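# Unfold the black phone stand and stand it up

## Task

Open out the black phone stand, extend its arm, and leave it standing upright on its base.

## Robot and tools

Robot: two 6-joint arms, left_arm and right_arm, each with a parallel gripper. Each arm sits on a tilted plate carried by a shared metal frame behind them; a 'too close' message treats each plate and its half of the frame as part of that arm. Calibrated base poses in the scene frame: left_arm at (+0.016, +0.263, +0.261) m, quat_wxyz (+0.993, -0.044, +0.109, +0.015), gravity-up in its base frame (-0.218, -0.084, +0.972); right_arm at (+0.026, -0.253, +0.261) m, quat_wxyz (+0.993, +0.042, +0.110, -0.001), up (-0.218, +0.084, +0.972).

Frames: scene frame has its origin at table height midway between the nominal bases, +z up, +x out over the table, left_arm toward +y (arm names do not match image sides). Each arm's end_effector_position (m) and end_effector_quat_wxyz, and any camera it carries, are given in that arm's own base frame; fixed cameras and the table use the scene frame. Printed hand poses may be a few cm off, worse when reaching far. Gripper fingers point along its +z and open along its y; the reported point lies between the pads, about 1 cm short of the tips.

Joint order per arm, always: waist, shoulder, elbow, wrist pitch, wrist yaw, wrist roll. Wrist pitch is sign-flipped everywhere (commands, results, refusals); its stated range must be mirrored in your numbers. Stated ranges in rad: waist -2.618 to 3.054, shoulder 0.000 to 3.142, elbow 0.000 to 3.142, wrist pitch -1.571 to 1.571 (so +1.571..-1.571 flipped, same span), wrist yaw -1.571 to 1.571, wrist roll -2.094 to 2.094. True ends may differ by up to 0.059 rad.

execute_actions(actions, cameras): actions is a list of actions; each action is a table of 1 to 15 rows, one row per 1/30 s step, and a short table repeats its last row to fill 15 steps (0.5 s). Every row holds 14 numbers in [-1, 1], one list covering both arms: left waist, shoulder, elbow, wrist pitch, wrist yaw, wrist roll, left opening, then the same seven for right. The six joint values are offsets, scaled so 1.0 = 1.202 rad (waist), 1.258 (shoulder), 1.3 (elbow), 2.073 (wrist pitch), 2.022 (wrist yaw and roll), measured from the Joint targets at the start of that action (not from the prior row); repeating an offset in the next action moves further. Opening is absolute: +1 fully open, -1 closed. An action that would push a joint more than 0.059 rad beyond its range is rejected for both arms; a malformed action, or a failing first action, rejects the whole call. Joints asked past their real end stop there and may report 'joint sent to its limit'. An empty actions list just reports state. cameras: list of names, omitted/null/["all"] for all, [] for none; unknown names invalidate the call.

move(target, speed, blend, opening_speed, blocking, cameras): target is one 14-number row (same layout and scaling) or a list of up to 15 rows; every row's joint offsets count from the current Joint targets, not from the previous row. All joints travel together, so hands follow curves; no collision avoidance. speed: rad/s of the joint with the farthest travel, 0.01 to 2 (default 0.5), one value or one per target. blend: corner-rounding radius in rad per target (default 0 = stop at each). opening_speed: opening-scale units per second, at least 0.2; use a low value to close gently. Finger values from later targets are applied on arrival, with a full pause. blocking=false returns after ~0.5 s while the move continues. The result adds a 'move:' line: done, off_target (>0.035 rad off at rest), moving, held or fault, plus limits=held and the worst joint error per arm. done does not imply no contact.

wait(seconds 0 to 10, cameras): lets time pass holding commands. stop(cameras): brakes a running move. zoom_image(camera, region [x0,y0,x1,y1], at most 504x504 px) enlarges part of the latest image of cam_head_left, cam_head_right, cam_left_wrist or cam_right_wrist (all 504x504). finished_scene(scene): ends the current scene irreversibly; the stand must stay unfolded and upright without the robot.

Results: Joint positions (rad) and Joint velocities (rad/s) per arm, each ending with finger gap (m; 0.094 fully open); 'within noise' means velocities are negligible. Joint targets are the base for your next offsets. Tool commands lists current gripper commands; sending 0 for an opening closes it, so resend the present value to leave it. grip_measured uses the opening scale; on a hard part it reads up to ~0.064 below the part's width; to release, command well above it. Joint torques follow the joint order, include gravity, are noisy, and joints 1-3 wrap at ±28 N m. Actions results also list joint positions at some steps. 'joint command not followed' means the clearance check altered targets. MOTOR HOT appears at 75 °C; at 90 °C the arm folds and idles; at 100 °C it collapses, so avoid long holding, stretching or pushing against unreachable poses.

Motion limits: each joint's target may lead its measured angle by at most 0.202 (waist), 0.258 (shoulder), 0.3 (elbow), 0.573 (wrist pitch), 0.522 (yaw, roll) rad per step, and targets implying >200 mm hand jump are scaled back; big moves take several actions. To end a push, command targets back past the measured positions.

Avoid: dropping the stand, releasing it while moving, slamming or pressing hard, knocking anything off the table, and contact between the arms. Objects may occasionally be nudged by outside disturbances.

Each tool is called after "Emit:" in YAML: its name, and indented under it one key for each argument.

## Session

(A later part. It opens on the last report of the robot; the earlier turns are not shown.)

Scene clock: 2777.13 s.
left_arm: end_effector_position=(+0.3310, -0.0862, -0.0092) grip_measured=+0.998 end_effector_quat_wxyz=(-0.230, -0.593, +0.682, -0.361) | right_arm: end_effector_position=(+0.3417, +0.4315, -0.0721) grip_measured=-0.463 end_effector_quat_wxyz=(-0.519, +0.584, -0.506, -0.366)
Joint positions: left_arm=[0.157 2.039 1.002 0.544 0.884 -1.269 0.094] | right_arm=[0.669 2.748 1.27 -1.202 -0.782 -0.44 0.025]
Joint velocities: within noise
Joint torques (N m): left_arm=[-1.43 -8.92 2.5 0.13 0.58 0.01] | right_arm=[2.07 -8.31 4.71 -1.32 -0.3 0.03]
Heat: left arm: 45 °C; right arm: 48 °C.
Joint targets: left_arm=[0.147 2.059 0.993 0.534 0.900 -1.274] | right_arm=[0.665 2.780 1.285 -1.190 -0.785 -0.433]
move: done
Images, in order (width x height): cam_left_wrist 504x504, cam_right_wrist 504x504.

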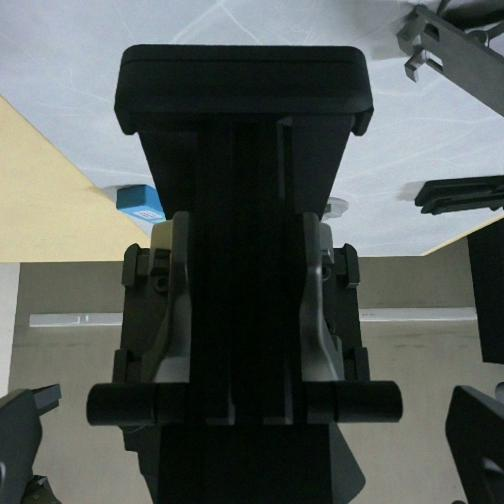

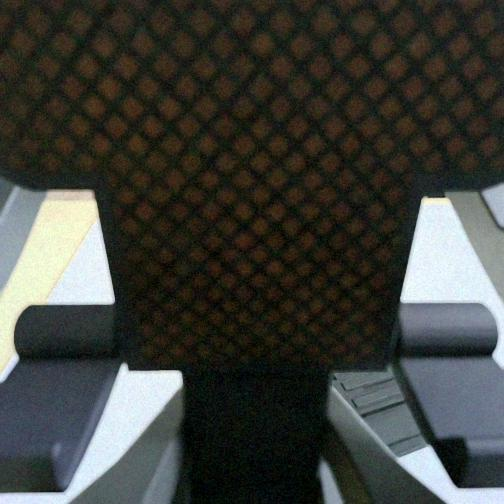

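Emit:
move:
  target: [0,0,0,0,0,0,0.45,0,0,0,0,0,0,-0.8]
  opening_speed: 0.2
  cameras: ["cam_left_wrist","cam_right_wrist"]

Scene clock: 2783.40 s.
left_arm: end_effector_position=(+0.3313, -0.0862, -0.0092) grip_measured=+0.452 end_effector_quat_wxyz=(-0.229, -0.593, +0.682, -0.361) | right_arm: end_effector_position=(+0.3431, +0.4310, -0.0723) grip_measured=-0.463 end_effector_quat_wxyz=(-0.520, +0.582, -0.509, -0.364)
Joint positions: left_arm=[0.157 2.039 1.002 0.542 0.884 -1.27 0.068] | right_arm=[0.668 2.748 1.27 -1.202 -0.775 -0.436 0.025]
Joint velocities: within noise
Joint torques (N m): left_arm=[-1.5 -8.84 2.18 0.11 0.6 -0.07] | right_arm=[2.21 -8.35 4.64 -1.31 -0.33 0.01]
Heat: left arm: 45 °C; right arm: 48 °C.
Joint targets: left_arm=[0.147 2.059 0.993 0.533 0.900 -1.274] | right_arm=[0.665 2.780 1.285 -1.190 -0.785 -0.433]
move: done
Images, in order (width x height): cam_left_wrist 504x504, cam_right_wrist 504x504.

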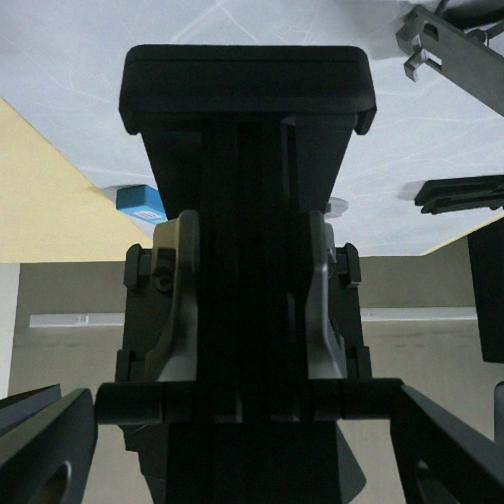

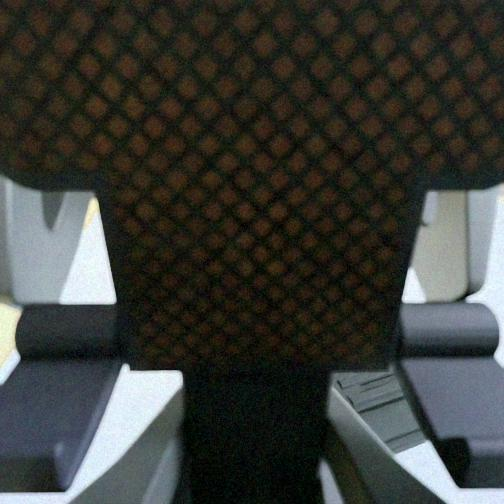

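Emit:
move:
  target: [0,0,0,0,0,0,0.3,0,0,0,0,0,0,-0.8]
  opening_speed: 0.2
  cameras: ["cam_left_wrist","cam_right_wrist"]

Scene clock: 2786.60 s.
left_arm: end_effector_position=(+0.3299, -0.0863, -0.0100) grip_measured=+0.302 end_effector_quat_wxyz=(-0.230, -0.593, +0.682, -0.360) | right_arm: end_effector_position=(+0.3446, +0.4304, -0.0724) grip_measured=-0.463 end_effector_quat_wxyz=(-0.520, +0.580, -0.511, -0.363)
Joint positions: left_arm=[0.157 2.039 0.998 0.542 0.883 -1.27 0.061] | right_arm=[0.667 2.748 1.27 -1.202 -0.771 -0.434 0.025]
Joint velocities: within noise
Joint torques (N m): left_arm=[-1.43 -8.76 2.7 0.15 0.56 -0.01] | right_arm=[2.26 -8.32 4.74 -1.32 -0.42 -0.02]
Heat: left arm: 44 °C; right arm: 48 °C.
Joint targets: left_arm=[0.147 2.059 0.993 0.533 0.900 -1.274] | right_arm=[0.665 2.780 1.285 -1.190 -0.785 -0.433]
move: done
Images, in order (width x height): cam_left_wrist 504x504, cam_right_wrist 504x504.

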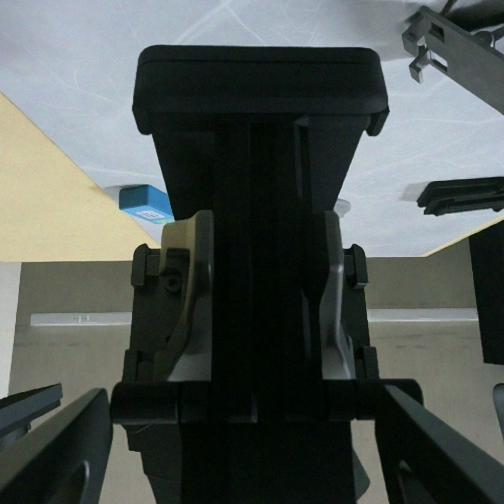

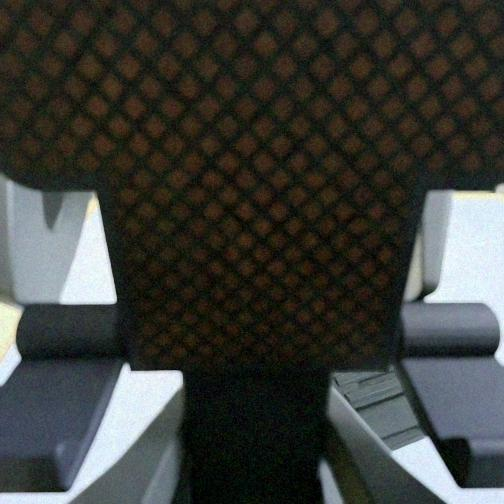

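Emit:
move:
  target: [0,0,0,0,0,0,1.0,0,0,0,0,0,0,-0.8]
  opening_speed: 0.8
  cameras: []

Emit:
move:
  target: [-0.018,0.022,0.023,-0.019,-0.001,-0.017,1.0,0,0,0,0,0,0,-0.8]
  speed: 0.1
  cameras: ["cam_left_wrist","cam_right_wrist"]

Scene clock: 2804.97 s.
left_arm: end_effector_position=(+0.3300, -0.0864, -0.0098) grip_measured=+0.998 end_effector_quat_wxyz=(-0.230, -0.593, +0.682, -0.361) | right_arm: end_effector_position=(+0.3446, +0.4304, -0.0725) grip_measured=-0.463 end_effector_quat_wxyz=(-0.520, +0.580, -0.512, -0.363)
Joint positions: left_arm=[0.157 2.039 0.998 0.542 0.884 -1.27 0.094] | right_arm=[0.667 2.748 1.27 -1.202 -0.771 -0.434 0.025]
Joint velocities: within noise
Joint torques (N m): left_arm=[-1.47 -8.76 2.52 0.12 0.6 -0.02] | right_arm=[2.4 -8.25 4.71 -1.32 -0.41 -0.02]
Heat: left arm: 43 °C; right arm: 48 °C.
Joint targets: left_arm=[0.147 2.059 0.993 0.534 0.900 -1.274] | right_arm=[0.665 2.780 1.285 -1.190 -0.785 -0.433]
move: done
No camera images: "cameras" was empty.

Scene clock: 2805.90 s.
left_arm: end_effector_position=(+0.3356, -0.0926, -0.0159) grip_measured=+0.998 end_effector_quat_wxyz=(-0.232, -0.593, +0.682, -0.360) | right_arm: end_effector_position=(+0.3446, +0.4304, -0.0725) grip_measured=-0.463 end_effector_quat_wxyz=(-0.520, +0.580, -0.512, -0.363)
Joint positions: left_arm=[0.135 2.066 1.01 0.504 0.884 -1.303 0.094] | right_arm=[0.667 2.748 1.27 -1.202 -0.771 -0.434 0.025]
Joint velocities: within noise
Joint torques (N m): left_arm=[-1.37 -9.18 3.82 0.08 0.52 -0.04] | right_arm=[2.22 -8.46 4.6 -1.34 -0.45 0]
Heat: left arm: 43 °C; right arm: 48 °C.
Joint targets: left_arm=[0.125 2.087 1.023 0.494 0.898 -1.309] | right_arm=[0.665 2.780 1.285 -1.190 -0.785 -0.433]
move: done
Images, in order (width x height): cam_left_wrist 504x504, cam_right_wrist 504x504.

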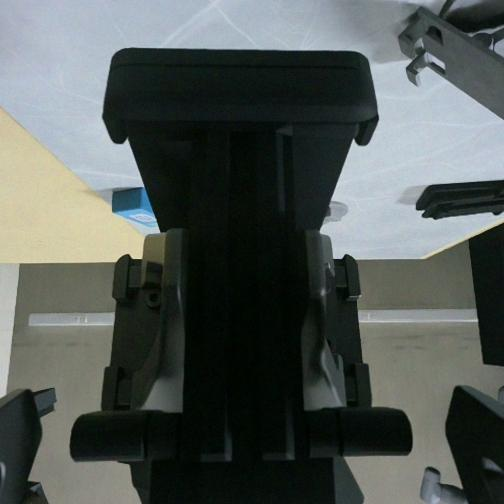

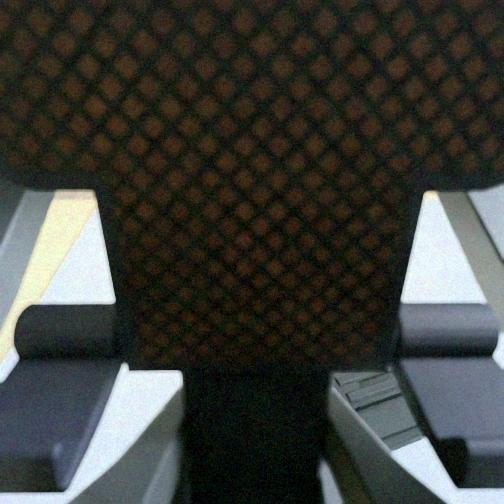

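Emit:
move:
  target: [0,0,0,0,0,0,0.4,0,0,0,0,0,0,-0.8]
  opening_speed: 0.2
  cameras: ["cam_left_wrist","cam_right_wrist"]

Scene clock: 2812.20 s.
left_arm: end_effector_position=(+0.3359, -0.0926, -0.0159) grip_measured=+0.437 end_effector_quat_wxyz=(-0.232, -0.594, +0.682, -0.360) | right_arm: end_effector_position=(+0.3446, +0.4304, -0.0725) grip_measured=-0.463 end_effector_quat_wxyz=(-0.520, +0.580, -0.512, -0.363)
Joint positions: left_arm=[0.135 2.066 1.01 0.503 0.884 -1.304 0.068] | right_arm=[0.667 2.748 1.27 -1.202 -0.771 -0.434 0.025]
Joint velocities: within noise
Joint torques (N m): left_arm=[-1.52 -9.1 3.99 0.1 0.58 -0.05] | right_arm=[2.3 -8.32 4.79 -1.33 -0.42 -0.01]
Heat: left arm: 43 °C; right arm: 48 °C.
Joint targets: left_arm=[0.125 2.087 1.023 0.494 0.898 -1.309] | right_arm=[0.665 2.780 1.285 -1.190 -0.785 -0.433]
move: done
Images, in order (width x height): cam_left_wrist 504x504, cam_right_wrist 504x504.

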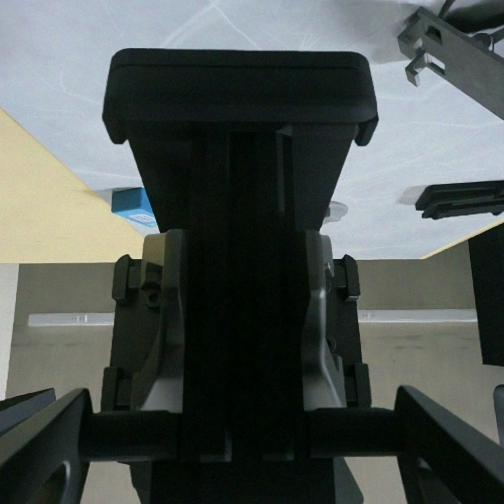

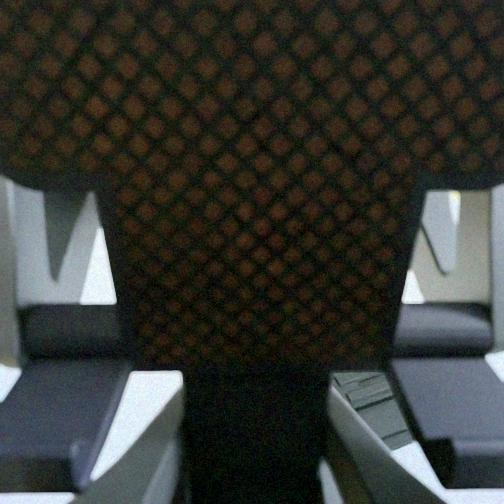

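Emit:
move:
  target: [-0.0387,-0.0095,-0.023,-0.036,0,-0.036,0.3,0,0,0,0,0,0,-0.8]
  speed: 0.08
  cameras: ["cam_left_wrist","cam_right_wrist"]

Scene clock: 2826.70 s.
left_arm: end_effector_position=(+0.3414, -0.0989, -0.0196) grip_measured=+0.428 end_effector_quat_wxyz=(-0.223, -0.600, +0.681, -0.356) | right_arm: end_effector_position=(+0.3494, +0.4253, -0.0750) grip_measured=-0.463 end_effector_quat_wxyz=(-0.520, +0.577, -0.518, -0.360)
Joint positions: left_arm=[0.107 2.066 1.003 0.442 0.865 -1.368 0.067] | right_arm=[0.654 2.751 1.27 -1.197 -0.771 -0.434 0.025]
Joint velocities: within noise
Joint torques (N m): left_arm=[-3.25 -10.03 2.41 -0.2 0.76 -0.14] | right_arm=[3.37 -8.64 4.55 -1.37 -0.44 -0.04]
Heat: left arm: 42 °C; right arm: 48 °C.
Joint targets: left_arm=[0.079 2.076 0.993 0.419 0.898 -1.381] | right_arm=[0.665 2.780 1.285 -1.190 -0.785 -0.433]
move: done
Images, in order (width x height): cam_left_wrist 504x504, cam_right_wrist 504x504.

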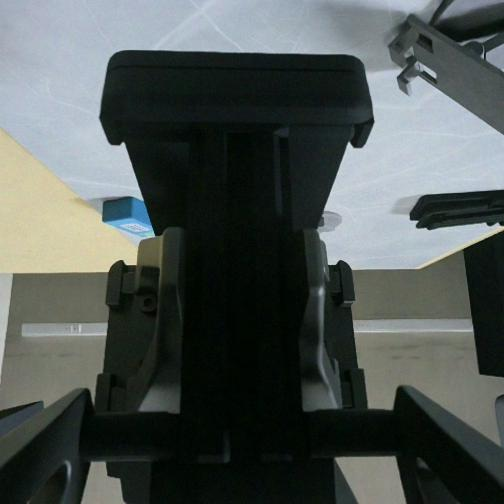

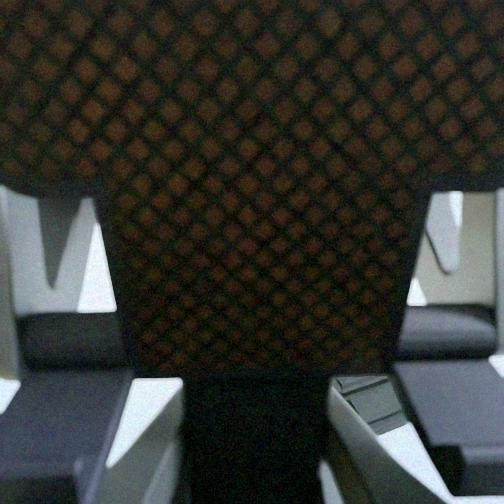

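Emit:
move:
  target: [-0.030,-0.006,-0.015,-0.024,0,-0.024,0.3,0.03,0.0,0.03,0,0,0,-0.8]
  speed: 0.08
  cameras: ["cam_left_wrist","cam_right_wrist"]

Scene clock: 2831.17 s.
left_arm: end_effector_position=(+0.3426, -0.1016, -0.0251) grip_measured=+0.428 end_effector_quat_wxyz=(-0.216, -0.609, +0.679, -0.348) | right_arm: end_effector_position=(+0.3502, +0.4258, -0.0800) grip_measured=-0.464 end_effector_quat_wxyz=(-0.513, +0.577, -0.523, -0.361)
Joint positions: left_arm=[0.089 2.066 0.986 0.393 0.84 -1.417 0.067] | right_arm=[0.654 2.759 1.282 -1.177 -0.77 -0.434 0.025]
Joint velocities: within noise
Joint torques (N m): left_arm=[-5.15 -10.76 2.06 -0.23 1.02 -0.12] | right_arm=[6.32 -9.24 7.01 -1.58 -0.44 -0.04]
Heat: left arm: 42 °C; right arm: 47 °C.
Joint targets: left_arm=[0.043 2.068 0.973 0.370 0.898 -1.430] | right_arm=[0.701 2.780 1.324 -1.190 -0.785 -0.433]
move: off_target (left_arm, right_arm); left_arm: the wrist yaw is farthest, 0.058 rad from its target; right_arm: the waist is farthest, 0.047 rad from its target
Images, in order (width x height): cam_left_wrist 504x504, cam_right_wrist 504x504.

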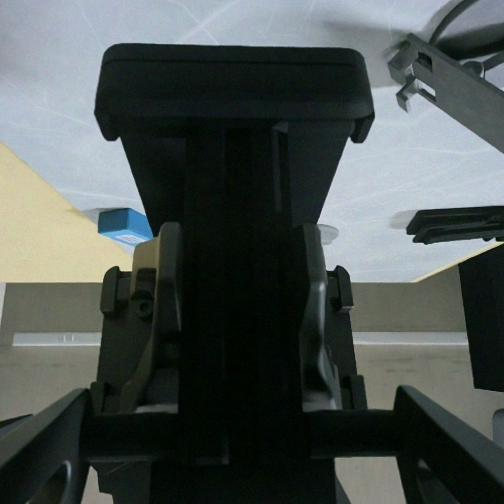

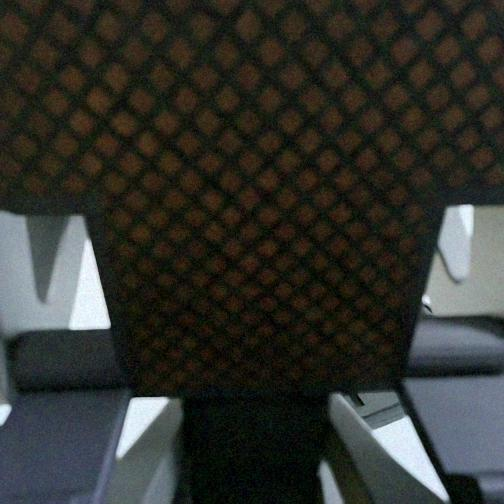

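Emit:
move:
  target: [-0.039,-0.008,-0.02,-0.03,0,-0.03,0.2,0.03,0.0,0.02,0,0,0,-0.9]
  speed: 0.08
  cameras: ["cam_left_wrist","cam_right_wrist"]

Scene clock: 2838.10 s.
left_arm: end_effector_position=(+0.3412, -0.1089, -0.0310) grip_measured=+0.428 end_effector_quat_wxyz=(-0.214, -0.617, +0.676, -0.341) | right_arm: end_effector_position=(+0.3495, +0.4275, -0.0856) grip_measured=-0.464 end_effector_quat_wxyz=(-0.508, +0.579, -0.527, -0.359)
Joint positions: left_arm=[0.061 2.066 0.962 0.336 0.821 -1.477 0.067] | right_arm=[0.658 2.769 1.294 -1.158 -0.764 -0.44 0.025]
Joint velocities: within noise
Joint torques (N m): left_arm=[-6.58 -11.63 2.03 -0.36 1.17 -0.12] | right_arm=[8.98 -10.03 8.44 -1.74 -0.52 0.07]
Heat: left arm: 42 °C; right arm: 47 °C.
Joint targets: left_arm=[-0.004 2.058 0.947 0.308 0.898 -1.491] | right_arm=[0.737 2.780 1.350 -1.190 -0.785 -0.433]
move: off_target (left_arm, right_arm); left_arm: the wrist yaw is farthest, 0.077 rad from its target; right_arm: the waist is farthest, 0.079 rad from its target
Images, in order (width x height): cam_left_wrist 504x504, cam_right_wrist 504x504.

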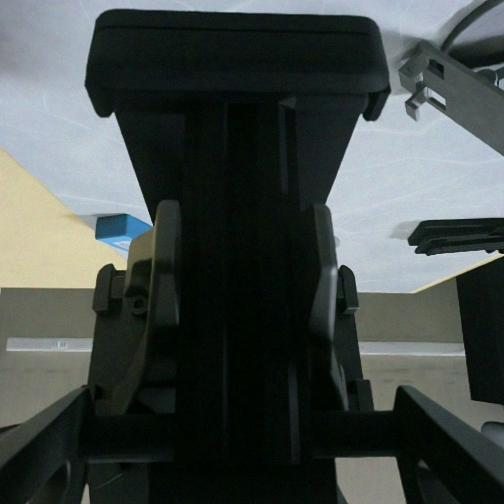

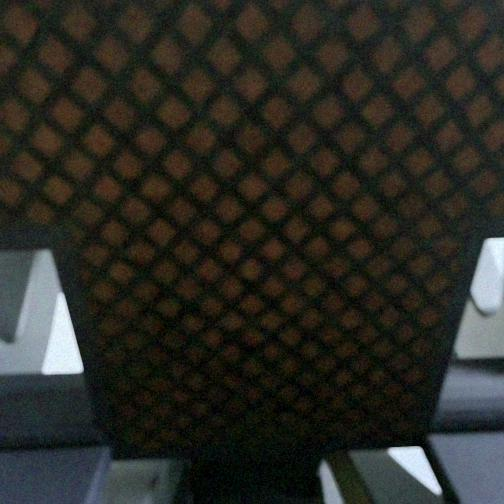

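Emit:
zoom_image:
  camera: "cam_left_wrist"
  region: [60, 330, 430, 504]

Emit:
zoom_image:
  camera: "cam_right_wrist"
  region: [50, 330, 500, 504]

Emit:
zoom_image:
  camera: "cam_head_right"
  region: [130, 170, 300, 290]

Scaled by 1.362 from the camera's 504x504 image, which has a finer 720x720 frame.

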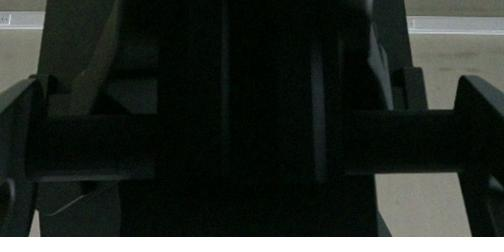

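Scaled by 1.120 from the camera's 504x504 image, which has a finer 720x720 frame.

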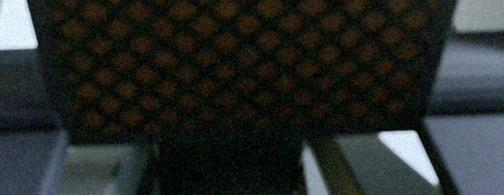

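This scene's latest camera images include none from cam_head_right. They are from: cam_left_wrist, cam_right_wrist. cam_head_right's image comes with the result of a call that names it in "cameras".

Emit:
wait:
  seconds: 0.1

Emit:
zoom_image:
  camera: "cam_head_right"
  region: [130, 160, 300, 280]

Emit:
zoom_image:
  camera: "cam_head_left"
  region: [130, 160, 300, 280]

Scene clock: 2851.83 s.
left_arm: end_effector_position=(+0.3413, -0.1089, -0.0310) grip_measured=+0.428 end_effector_quat_wxyz=(-0.213, -0.618, +0.676, -0.341) | right_arm: end_effector_position=(+0.3495, +0.4275, -0.0856) grip_measured=-0.464 end_effector_quat_wxyz=(-0.508, +0.579, -0.527, -0.359)
Joint positions: left_arm=[0.061 2.066 0.962 0.336 0.821 -1.477 0.067] | right_arm=[0.658 2.769 1.294 -1.158 -0.764 -0.44 0.025]
Joint velocities: within noise
Joint torques (N m): left_arm=[-6.82 -11.19 1.81 -0.32 1.21 -0.08] | right_arm=[8.98 -9.81 8.24 -1.72 -0.51 0.05]
Heat: left arm: 43 °C; right arm: 50 °C.
Joint targets: left_arm=[-0.004 2.058 0.947 0.308 0.898 -1.491] | right_arm=[0.737 2.780 1.350 -1.190 -0.785 -0.433]
Tool commands: left_gripper/opening=+0.2 right_gripper/opening=-0.9
wait: 0.10 s; at rest from the start

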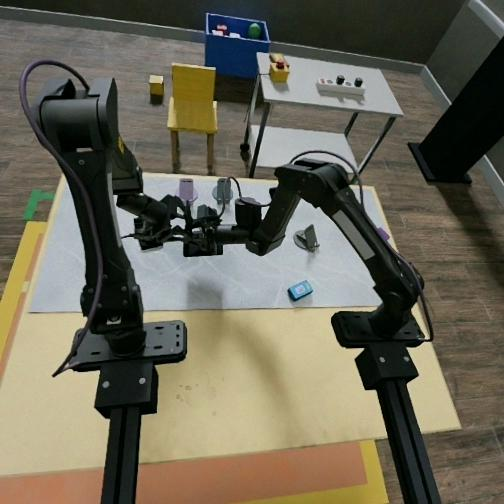

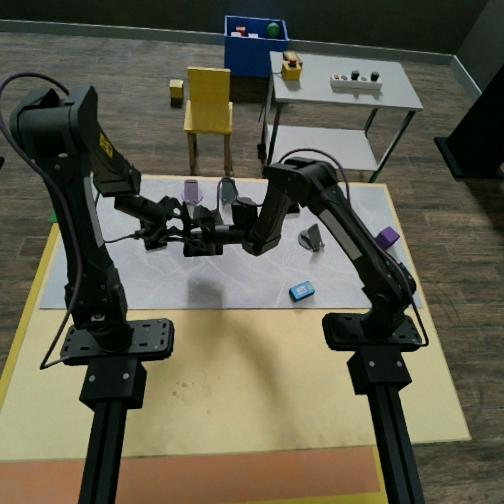

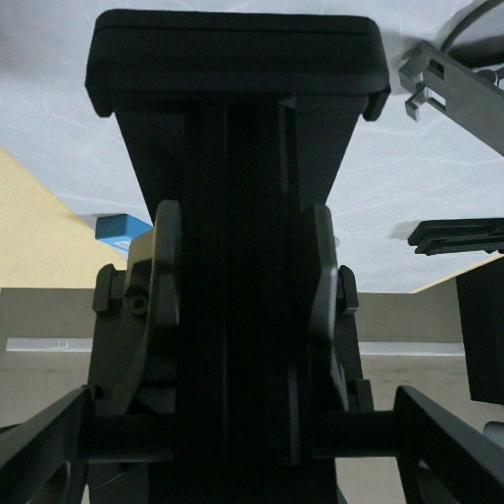

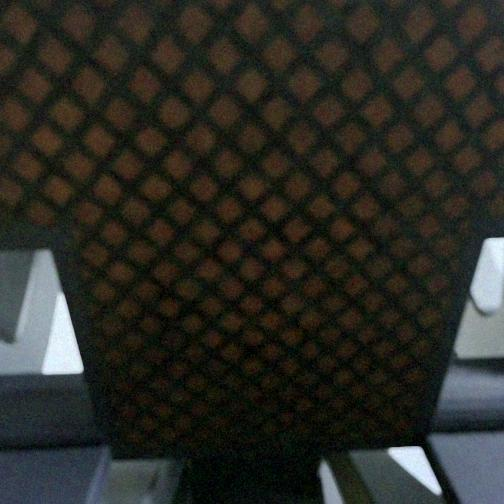

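Scaled by 2.965 from the camera's 504x504 image, which has a finer 720x720 frame.

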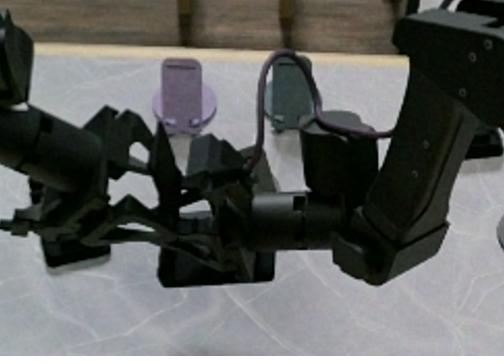

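Scaled by 2.965 from the camera's 504x504 image, which has a finer 720x720 frame.

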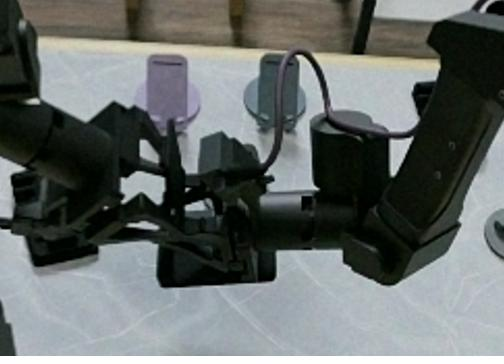

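Emit:
move:
  target: [0.049,0,0.01,0.008,-0.02,0.005,0.3,-0.06,0,-0.038,0.01,0,0,-0.7]
  speed: 0.1
  cameras: ["cam_left_wrist"]

Emit:
move:
  target: [0,0,0,0,0,0,0.3,0,0,0,0,0,0,0.2]
  opening_speed: 0.8
  cameras: ["cam_left_wrist","cam_right_wrist"]

Scene clock: 2871.20 s.
left_arm: end_effector_position=(+0.3418, -0.1077, -0.0309) grip_measured=+0.428 end_effector_quat_wxyz=(+0.213, +0.619, -0.674, +0.342) | right_arm: end_effector_position=(+0.3508, +0.4257, -0.0862) grip_measured=-0.464 end_effector_quat_wxyz=(-0.507, +0.579, -0.528, -0.360)
Joint positions: left_arm=[0.065 2.066 0.962 0.335 0.822 -1.478 0.067] | right_arm=[0.653 2.769 1.294 -1.154 -0.768 -0.441 0.025]
Joint velocities: within noise
Joint torques (N m): left_arm=[-1.51 -11.43 2.99 -0.22 0.81 -0.02] | right_arm=[3.29 -9.91 3.96 -1.55 -0.49 0.06]
Heat: left arm: 43 °C; right arm: 52 °C.
Joint targets: left_arm=[0.055 2.058 0.960 0.324 0.857 -1.481] | right_arm=[0.665 2.780 1.301 -1.169 -0.785 -0.433]
move: off_target (left_arm); left_arm: the wrist yaw is farthest, 0.036 rad from its target
Images, in order (width x height): cam_left_wrist 504x504.

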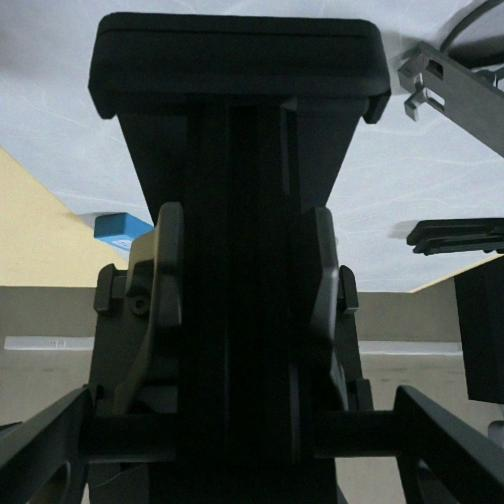

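Scene clock: 2872.63 s.
left_arm: end_effector_position=(+0.3425, -0.1099, -0.0283) grip_measured=+0.428 end_effector_quat_wxyz=(-0.217, -0.615, +0.672, -0.350) | right_arm: end_effector_position=(+0.3510, +0.4256, -0.0863) grip_measured=+0.197 end_effector_quat_wxyz=(-0.507, +0.578, -0.529, -0.360)
Joint positions: left_arm=[0.065 2.066 0.962 0.331 0.841 -1.478 0.067] | right_arm=[0.653 2.769 1.294 -1.153 -0.768 -0.44 0.056]
Joint velocities: within noise
Joint torques (N m): left_arm=[-1.81 -11.38 2.62 -0.14 0.62 0.02] | right_arm=[3.47 -9.78 4 -1.54 -0.47 0.01]
Heat: left arm: 43 °C; right arm: 52 °C.
Joint targets: left_arm=[0.055 2.058 0.960 0.324 0.857 -1.480] | right_arm=[0.665 2.780 1.301 -1.169 -0.785 -0.433]
move: done
Images, in order (width x height): cam_left_wrist 504x504, cam_right_wrist 504x504.

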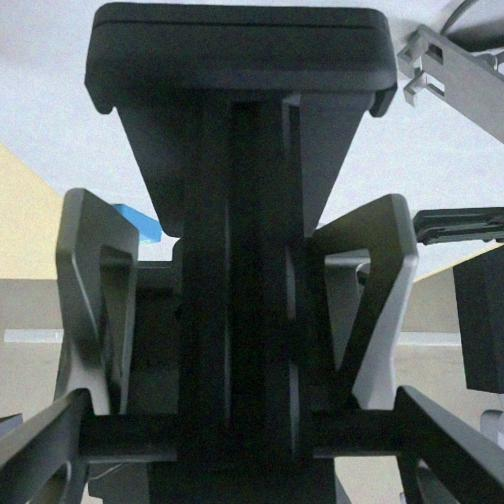

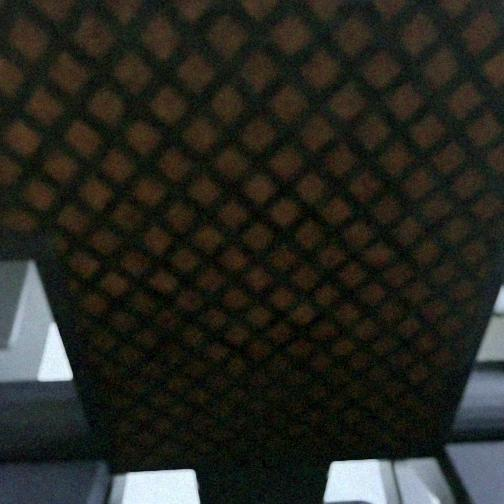

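Emit:
move:
  target: [0,0,0,0,0,0,0.3,-0.121,-0.078,-0.147,-0.029,-0.055,-0.043,0.2]
  speed: 0.15
  cameras: ["cam_left_wrist","cam_right_wrist"]

Scene clock: 2885.67 s.
left_arm: end_effector_position=(+0.3426, -0.1099, -0.0283) grip_measured=+0.428 end_effector_quat_wxyz=(-0.217, -0.615, +0.672, -0.350) | right_arm: end_effector_position=(+0.3516, +0.3625, -0.0861) grip_measured=+0.197 end_effector_quat_wxyz=(-0.508, +0.578, -0.532, -0.354)
Joint positions: left_arm=[0.065 2.066 0.962 0.33 0.841 -1.478 0.067] | right_arm=[0.524 2.716 1.12 -1.221 -0.878 -0.512 0.056]
Joint velocities: within noise
Joint torques (N m): left_arm=[-1.65 -11.43 2.51 -0.15 0.61 -0.03] | right_arm=[1.81 -12.4 1.42 -1.39 -0.51 -0.17]
Heat: left arm: 43 °C; right arm: 53 °C.
Joint targets: left_arm=[0.055 2.058 0.960 0.324 0.857 -1.480] | right_arm=[0.520 2.682 1.109 -1.229 -0.896 -0.520]
move: done
Images, in order (width x height): cam_left_wrist 504x504, cam_right_wrist 504x504.

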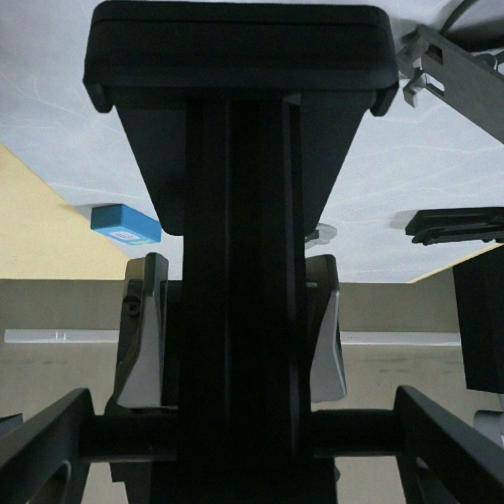

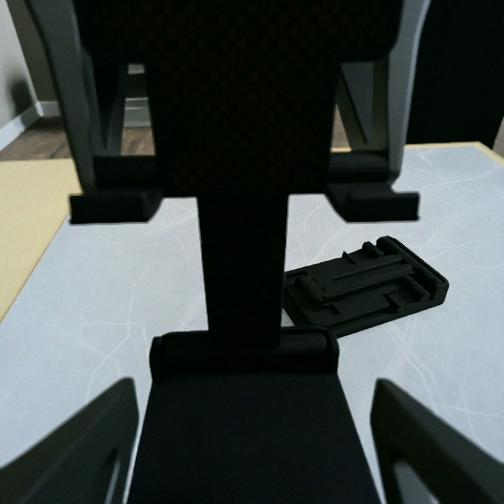

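Emit:
move:
  target: [0,0,0,0,0,0,0.3,0,0,0,0,0,0,1.0]
  opening_speed: 1.0
  cameras: []

Emit:
move:
  target: [0,0,0,0,0,0,0.3,-0.054,0.172,0.134,0.050,-0.049,-0.052,1.0]
  speed: 0.15
  cameras: ["cam_left_wrist","cam_right_wrist"]

Scene clock: 2915.83 s.
left_arm: end_effector_position=(+0.3427, -0.1099, -0.0283) grip_measured=+0.428 end_effector_quat_wxyz=(-0.217, -0.615, +0.672, -0.350) | right_arm: end_effector_position=(+0.3516, +0.3626, -0.0860) grip_measured=+0.997 end_effector_quat_wxyz=(-0.508, +0.578, -0.531, -0.354)
Joint positions: left_arm=[0.065 2.066 0.962 0.33 0.841 -1.478 0.067] | right_arm=[0.524 2.716 1.12 -1.222 -0.879 -0.512 0.094]
Joint velocities: within noise
Joint torques (N m): left_arm=[-1.62 -11.63 2.61 -0.11 0.61 -0.04] | right_arm=[1.73 -12.57 1.33 -1.42 -0.51 -0.11]
Heat: left arm: 43 °C; right arm: 49 °C.
Joint targets: left_arm=[0.055 2.058 0.960 0.324 0.857 -1.480] | right_arm=[0.520 2.682 1.109 -1.230 -0.896 -0.520]
move: done
No camera images: "cameras" was empty.

Scene clock: 2917.77 s.
left_arm: end_effector_position=(+0.3427, -0.1099, -0.0283) grip_measured=+0.428 end_effector_quat_wxyz=(-0.217, -0.615, +0.672, -0.350) | right_arm: end_effector_position=(+0.3655, +0.3473, -0.1286) grip_measured=+0.997 end_effector_quat_wxyz=(-0.501, +0.598, -0.512, -0.358)
Joint positions: left_arm=[0.065 2.066 0.962 0.33 0.841 -1.478 0.067] | right_arm=[0.461 2.865 1.27 -1.152 -0.976 -0.617 0.094]
Joint velocities: within noise
Joint torques (N m): left_arm=[-1.69 -11.49 2.63 -0.13 0.62 -0.01] | right_arm=[1.66 -7.68 3.3 -1.03 -0.62 -0.11]
Heat: left arm: 43 °C; right arm: 49 °C.
Joint targets: left_arm=[0.055 2.058 0.960 0.324 0.857 -1.480] | right_arm=[0.455 2.898 1.283 -1.126 -0.995 -0.625]
move: done
Images, in order (width x height): cam_left_wrist 504x504, cam_right_wrist 504x504.

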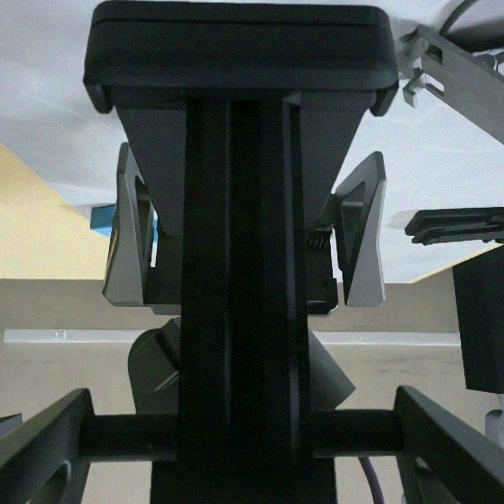

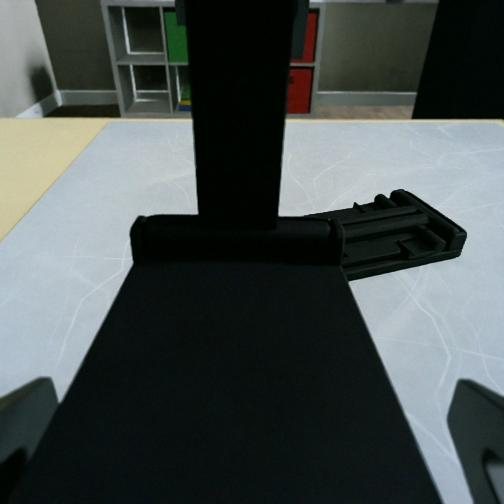

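Emit:
move:
  target: [0,0,0,0,0,0,0.3,0.003,0,-0.025,-0.045,0,0,1.0]
  speed: 0.15
  cameras: ["cam_right_wrist"]

Scene clock: 2928.20 s.
left_arm: end_effector_position=(+0.3428, -0.1099, -0.0283) grip_measured=+0.428 end_effector_quat_wxyz=(-0.217, -0.615, +0.672, -0.350) | right_arm: end_effector_position=(+0.3667, +0.3480, -0.1209) grip_measured=+0.997 end_effector_quat_wxyz=(-0.520, +0.601, -0.496, -0.350)
Joint positions: left_arm=[0.065 2.066 0.962 0.329 0.841 -1.478 0.067] | right_arm=[0.461 2.865 1.262 -1.212 -0.977 -0.618 0.094]
Joint velocities: within noise
Joint torques (N m): left_arm=[-1.7 -11.69 2.76 -0.11 0.62 0.04] | right_arm=[1.88 -7.71 1.24 -1.3 -0.57 -0.14]
Heat: left arm: 43 °C; right arm: 48 °C.
Joint targets: left_arm=[0.055 2.058 0.960 0.324 0.857 -1.480] | right_arm=[0.458 2.898 1.251 -1.219 -0.995 -0.625]
move: done
Images, in order (width x height): cam_right_wrist 504x504.

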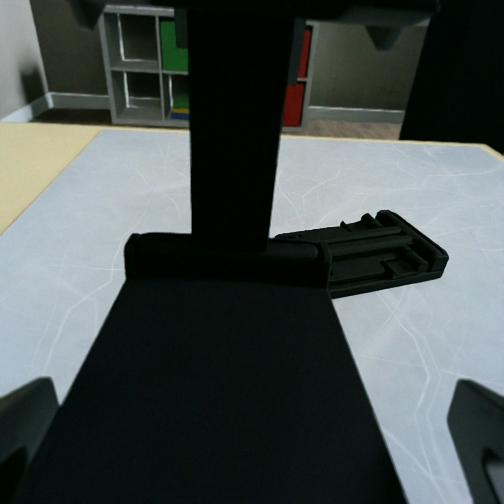

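Emit:
move:
  target: [0,0,0,0,0,0,0.3,0.016,0,-0.0185,-0.0145,0.012,0,1.0]
  speed: 0.15
  cameras: ["cam_right_wrist"]

Scene clock: 2939.20 s.
left_arm: end_effector_position=(+0.3428, -0.1099, -0.0283) grip_measured=+0.428 end_effector_quat_wxyz=(-0.217, -0.615, +0.672, -0.350) | right_arm: end_effector_position=(+0.3607, +0.3473, -0.1214) grip_measured=+0.997 end_effector_quat_wxyz=(-0.522, +0.602, -0.494, -0.349)
Joint positions: left_arm=[0.065 2.066 0.962 0.329 0.841 -1.478 0.067] | right_arm=[0.466 2.865 1.238 -1.242 -0.972 -0.618 0.094]
Joint velocities: within noise
Joint torques (N m): left_arm=[-1.81 -11.69 2.67 -0.1 0.62 -0.05] | right_arm=[2.89 -7.36 1.14 -1.35 -0.33 -0.12]
Heat: left arm: 43 °C; right arm: 48 °C.
Joint targets: left_arm=[0.055 2.058 0.960 0.324 0.857 -1.480] | right_arm=[0.478 2.898 1.227 -1.249 -0.971 -0.625]
move: done
Images, in order (width x height): cam_right_wrist 504x504.

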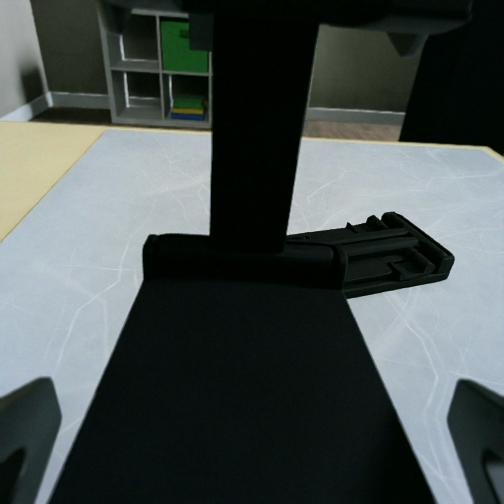

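Emit:
move:
  target: [0,0,0,0,0,0,0.3,0,0,0,0,0,0,0.25]
  opening_speed: 0.4
  cameras: ["cam_left_wrist","cam_right_wrist"]

Scene clock: 2944.13 s.
left_arm: end_effector_position=(+0.3438, -0.1098, -0.0281) grip_measured=+0.428 end_effector_quat_wxyz=(-0.215, -0.614, +0.673, -0.352) | right_arm: end_effector_position=(+0.3609, +0.3473, -0.1214) grip_measured=+0.490 end_effector_quat_wxyz=(-0.523, +0.602, -0.493, -0.348)
Joint positions: left_arm=[0.065 2.066 0.962 0.324 0.841 -1.478 0.067] | right_arm=[0.466 2.865 1.238 -1.243 -0.971 -0.619 0.07]
Joint velocities: within noise
Joint torques (N m): left_arm=[-1.69 -11.52 2.81 -0.06 0.57 -0.02] | right_arm=[2.95 -7.51 1.09 -1.34 -0.31 -0.1]
Heat: left arm: 43 °C; right arm: 48 °C.
Joint targets: left_arm=[0.055 2.058 0.960 0.324 0.857 -1.480] | right_arm=[0.478 2.898 1.227 -1.249 -0.971 -0.625]
move: done
Images, in order (width x height): cam_left_wrist 504x504, cam_right_wrist 504x504.

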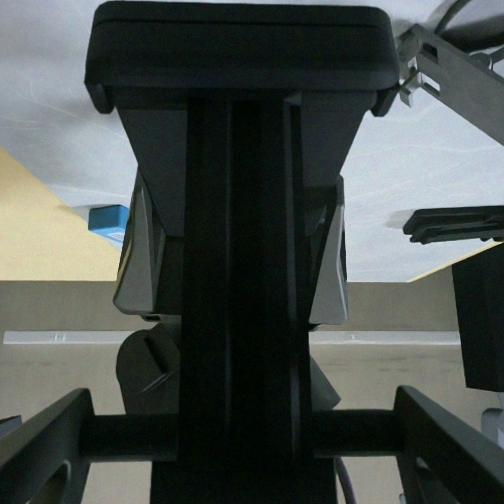

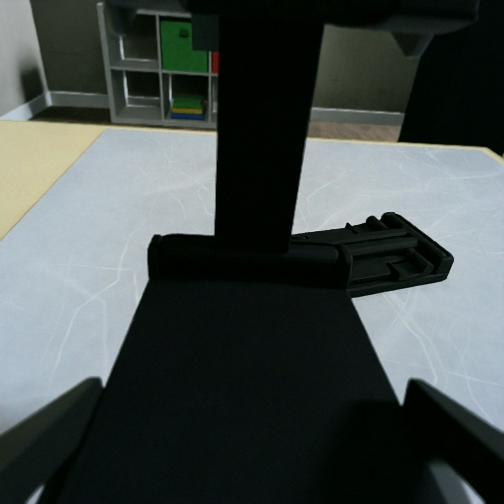

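Emit:
move:
  target: [0.006,0.095,0.044,0.016,0.085,0.047,0.3,0,0,0,0,0,0,0.25]
  speed: 0.1
  cameras: ["cam_left_wrist","cam_right_wrist"]

Scene clock: 2964.70 s.
left_arm: end_effector_position=(+0.3441, -0.1230, -0.0279) grip_measured=+0.428 end_effector_quat_wxyz=(-0.262, -0.577, +0.666, -0.393) | right_arm: end_effector_position=(+0.3618, +0.3455, -0.1250) grip_measured=+0.490 end_effector_quat_wxyz=(-0.523, +0.600, -0.500, -0.341)
Joint positions: left_arm=[0.071 2.152 1.007 0.343 0.981 -1.4 0.067] | right_arm=[0.466 2.869 1.231 -1.248 -0.951 -0.621 0.07]
Joint velocities: within noise
Joint torques (N m): left_arm=[-1.59 -8.85 3.82 0.23 1.01 0.17] | right_arm=[2.88 -7.82 1.47 -1.3 -0.58 -0.06]
Heat: left arm: 43 °C; right arm: 48 °C.
Joint targets: left_arm=[0.062 2.177 1.017 0.357 1.029 -1.386] | right_arm=[0.478 2.899 1.227 -1.249 -0.971 -0.625]
move: off_target (left_arm); left_arm: the wrist yaw is farthest, 0.048 rad from its target
Images, in order (width x height): cam_left_wrist 504x504, cam_right_wrist 504x504.

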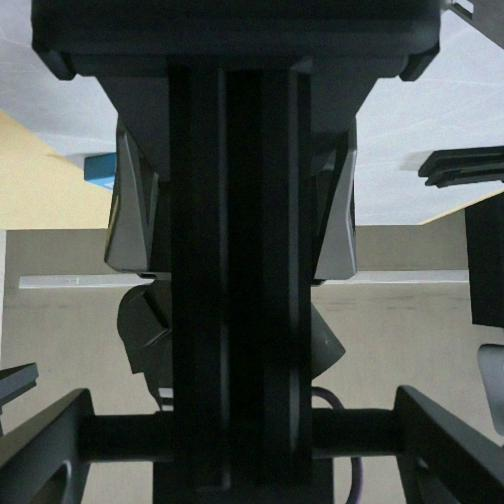

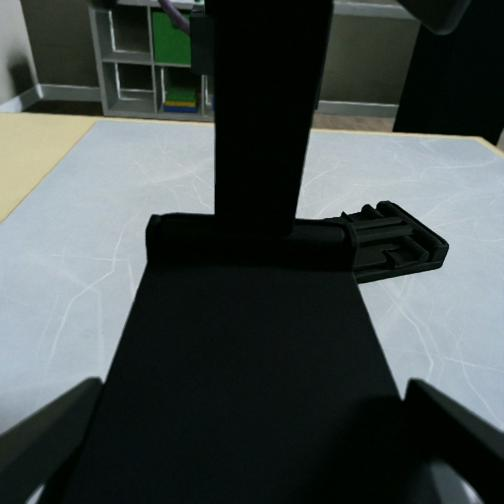

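Emit:
move:
  target: [0.006,0.080,0.040,0.016,0.085,0.047,0.3,0,0,0,0,0,0,0.25]
  speed: 0.1

Emit:
zoom_image:
  camera: "cam_head_right"
  region: [130, 160, 300, 280]

Emit:
zoom_image:
  camera: "cam_head_left"
  region: [130, 160, 300, 280]

Scene clock: 2979.50 s.
left_arm: end_effector_position=(+0.3427, -0.1357, -0.0244) grip_measured=+0.428 end_effector_quat_wxyz=(-0.318, -0.537, +0.643, -0.444) | right_arm: end_effector_position=(+0.3624, +0.3452, -0.1251) grip_measured=+0.490 end_effector_quat_wxyz=(-0.524, +0.600, -0.500, -0.339)
Joint positions: left_arm=[0.078 2.253 1.058 0.383 1.155 -1.309 0.067] | right_arm=[0.465 2.869 1.231 -1.248 -0.949 -0.624 0.07]
Joint velocities: within noise
Joint torques (N m): left_arm=[-1.59 -9.47 3.06 0.28 0.98 0.19] | right_arm=[3.06 -7.76 1.62 -1.27 -0.6 -0.03]
Heat: left arm: 43 °C; right arm: 47 °C.
Joint targets: left_arm=[0.069 2.278 1.069 0.390 1.201 -1.291] | right_arm=[0.478 2.899 1.227 -1.249 -0.971 -0.625]
move: off_target (left_arm); left_arm: the wrist yaw is farthest, 0.046 rad from its target

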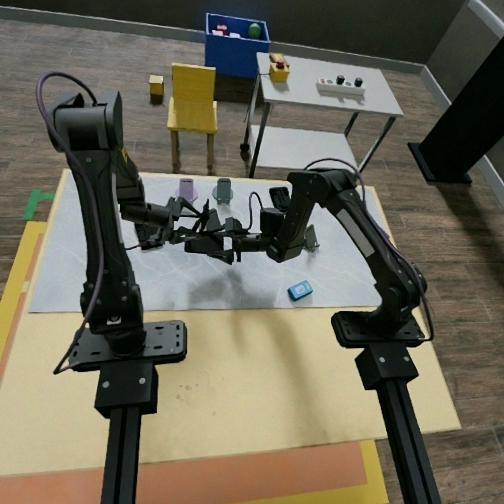

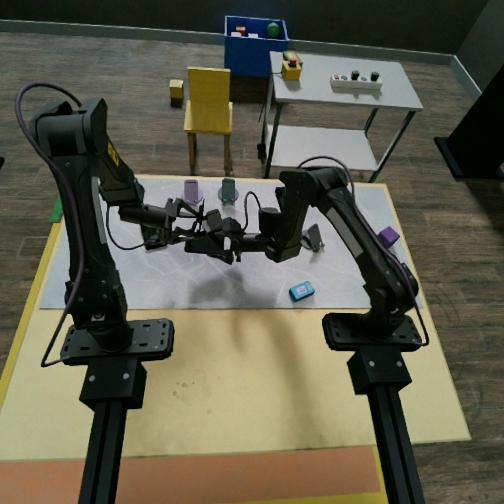

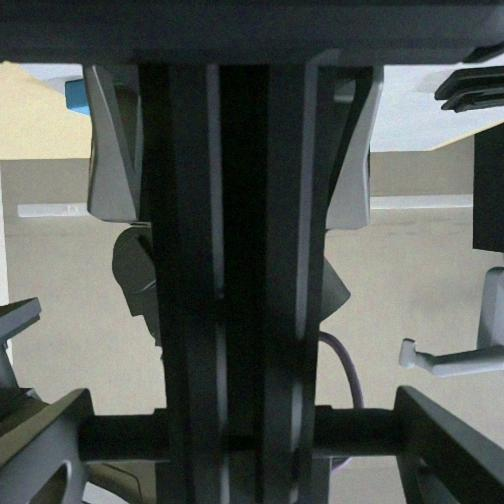

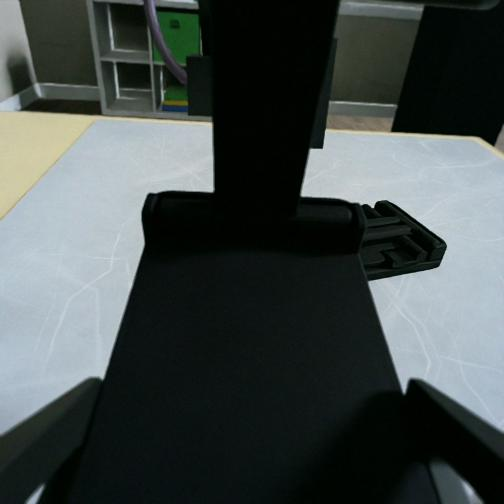

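Scaled by 2.965 from the camera's 504x504 image, which has a finer 720x720 frame.

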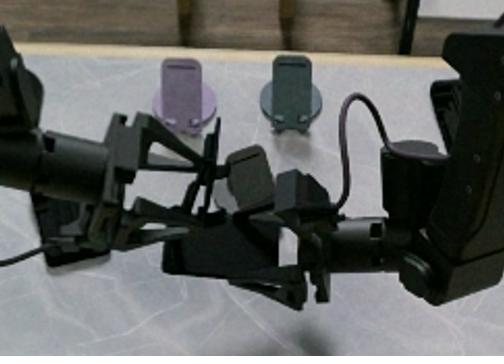

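Scaled by 2.965 from the camera's 504x504 image, which has a finer 720x720 frame.

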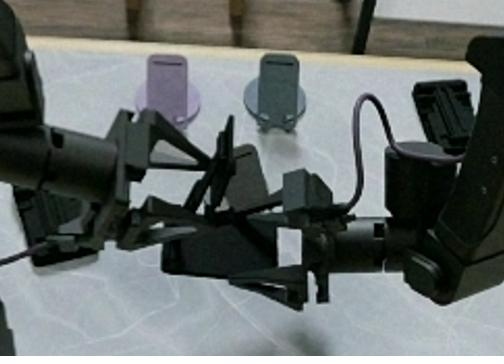

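Emit:
move:
  target: [0.006,0.070,0.040,0.016,0.085,0.047,0.3,0,0,0,0,0,0,0.25]
  speed: 0.1
  cameras: ["cam_left_wrist","cam_right_wrist"]

Scene clock: 2999.63 s.
left_arm: end_effector_position=(+0.3420, -0.1439, -0.0207) grip_measured=+0.428 end_effector_quat_wxyz=(-0.359, -0.501, +0.614, -0.493) | right_arm: end_effector_position=(+0.3628, +0.3456, -0.1231) grip_measured=+0.490 end_effector_quat_wxyz=(-0.528, +0.601, -0.496, -0.338)
Joint positions: left_arm=[0.081 2.346 1.105 0.429 1.311 -1.212 0.067] | right_arm=[0.465 2.869 1.231 -1.259 -0.951 -0.625 0.07]
Joint velocities: within noise
Joint torques (N m): left_arm=[-1.17 -9.83 3.21 0.22 1.12 0.18] | right_arm=[3.08 -7.72 1.55 -1.23 -0.58 -0.06]
Heat: left arm: 44 °C; right arm: 47 °C.
Joint targets: left_arm=[0.077 2.366 1.121 0.424 1.373 -1.196] | right_arm=[0.478 2.899 1.227 -1.249 -0.971 -0.625]
move: off_target (left_arm); left_arm: the wrist yaw is farthest, 0.062 rad from its target
Images, in order (width x height): cam_left_wrist 504x504, cam_right_wrist 504x504.

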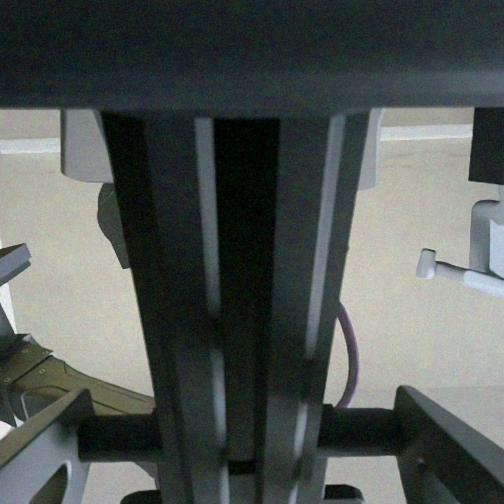

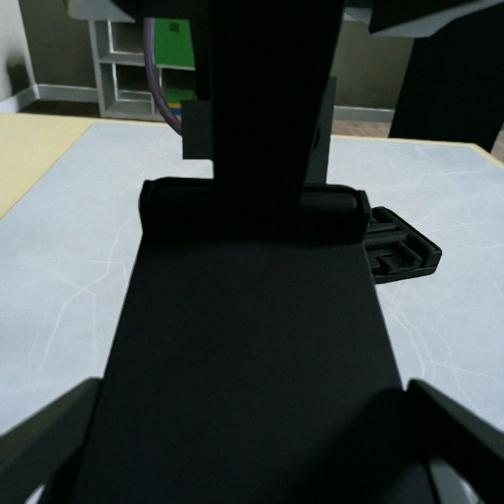

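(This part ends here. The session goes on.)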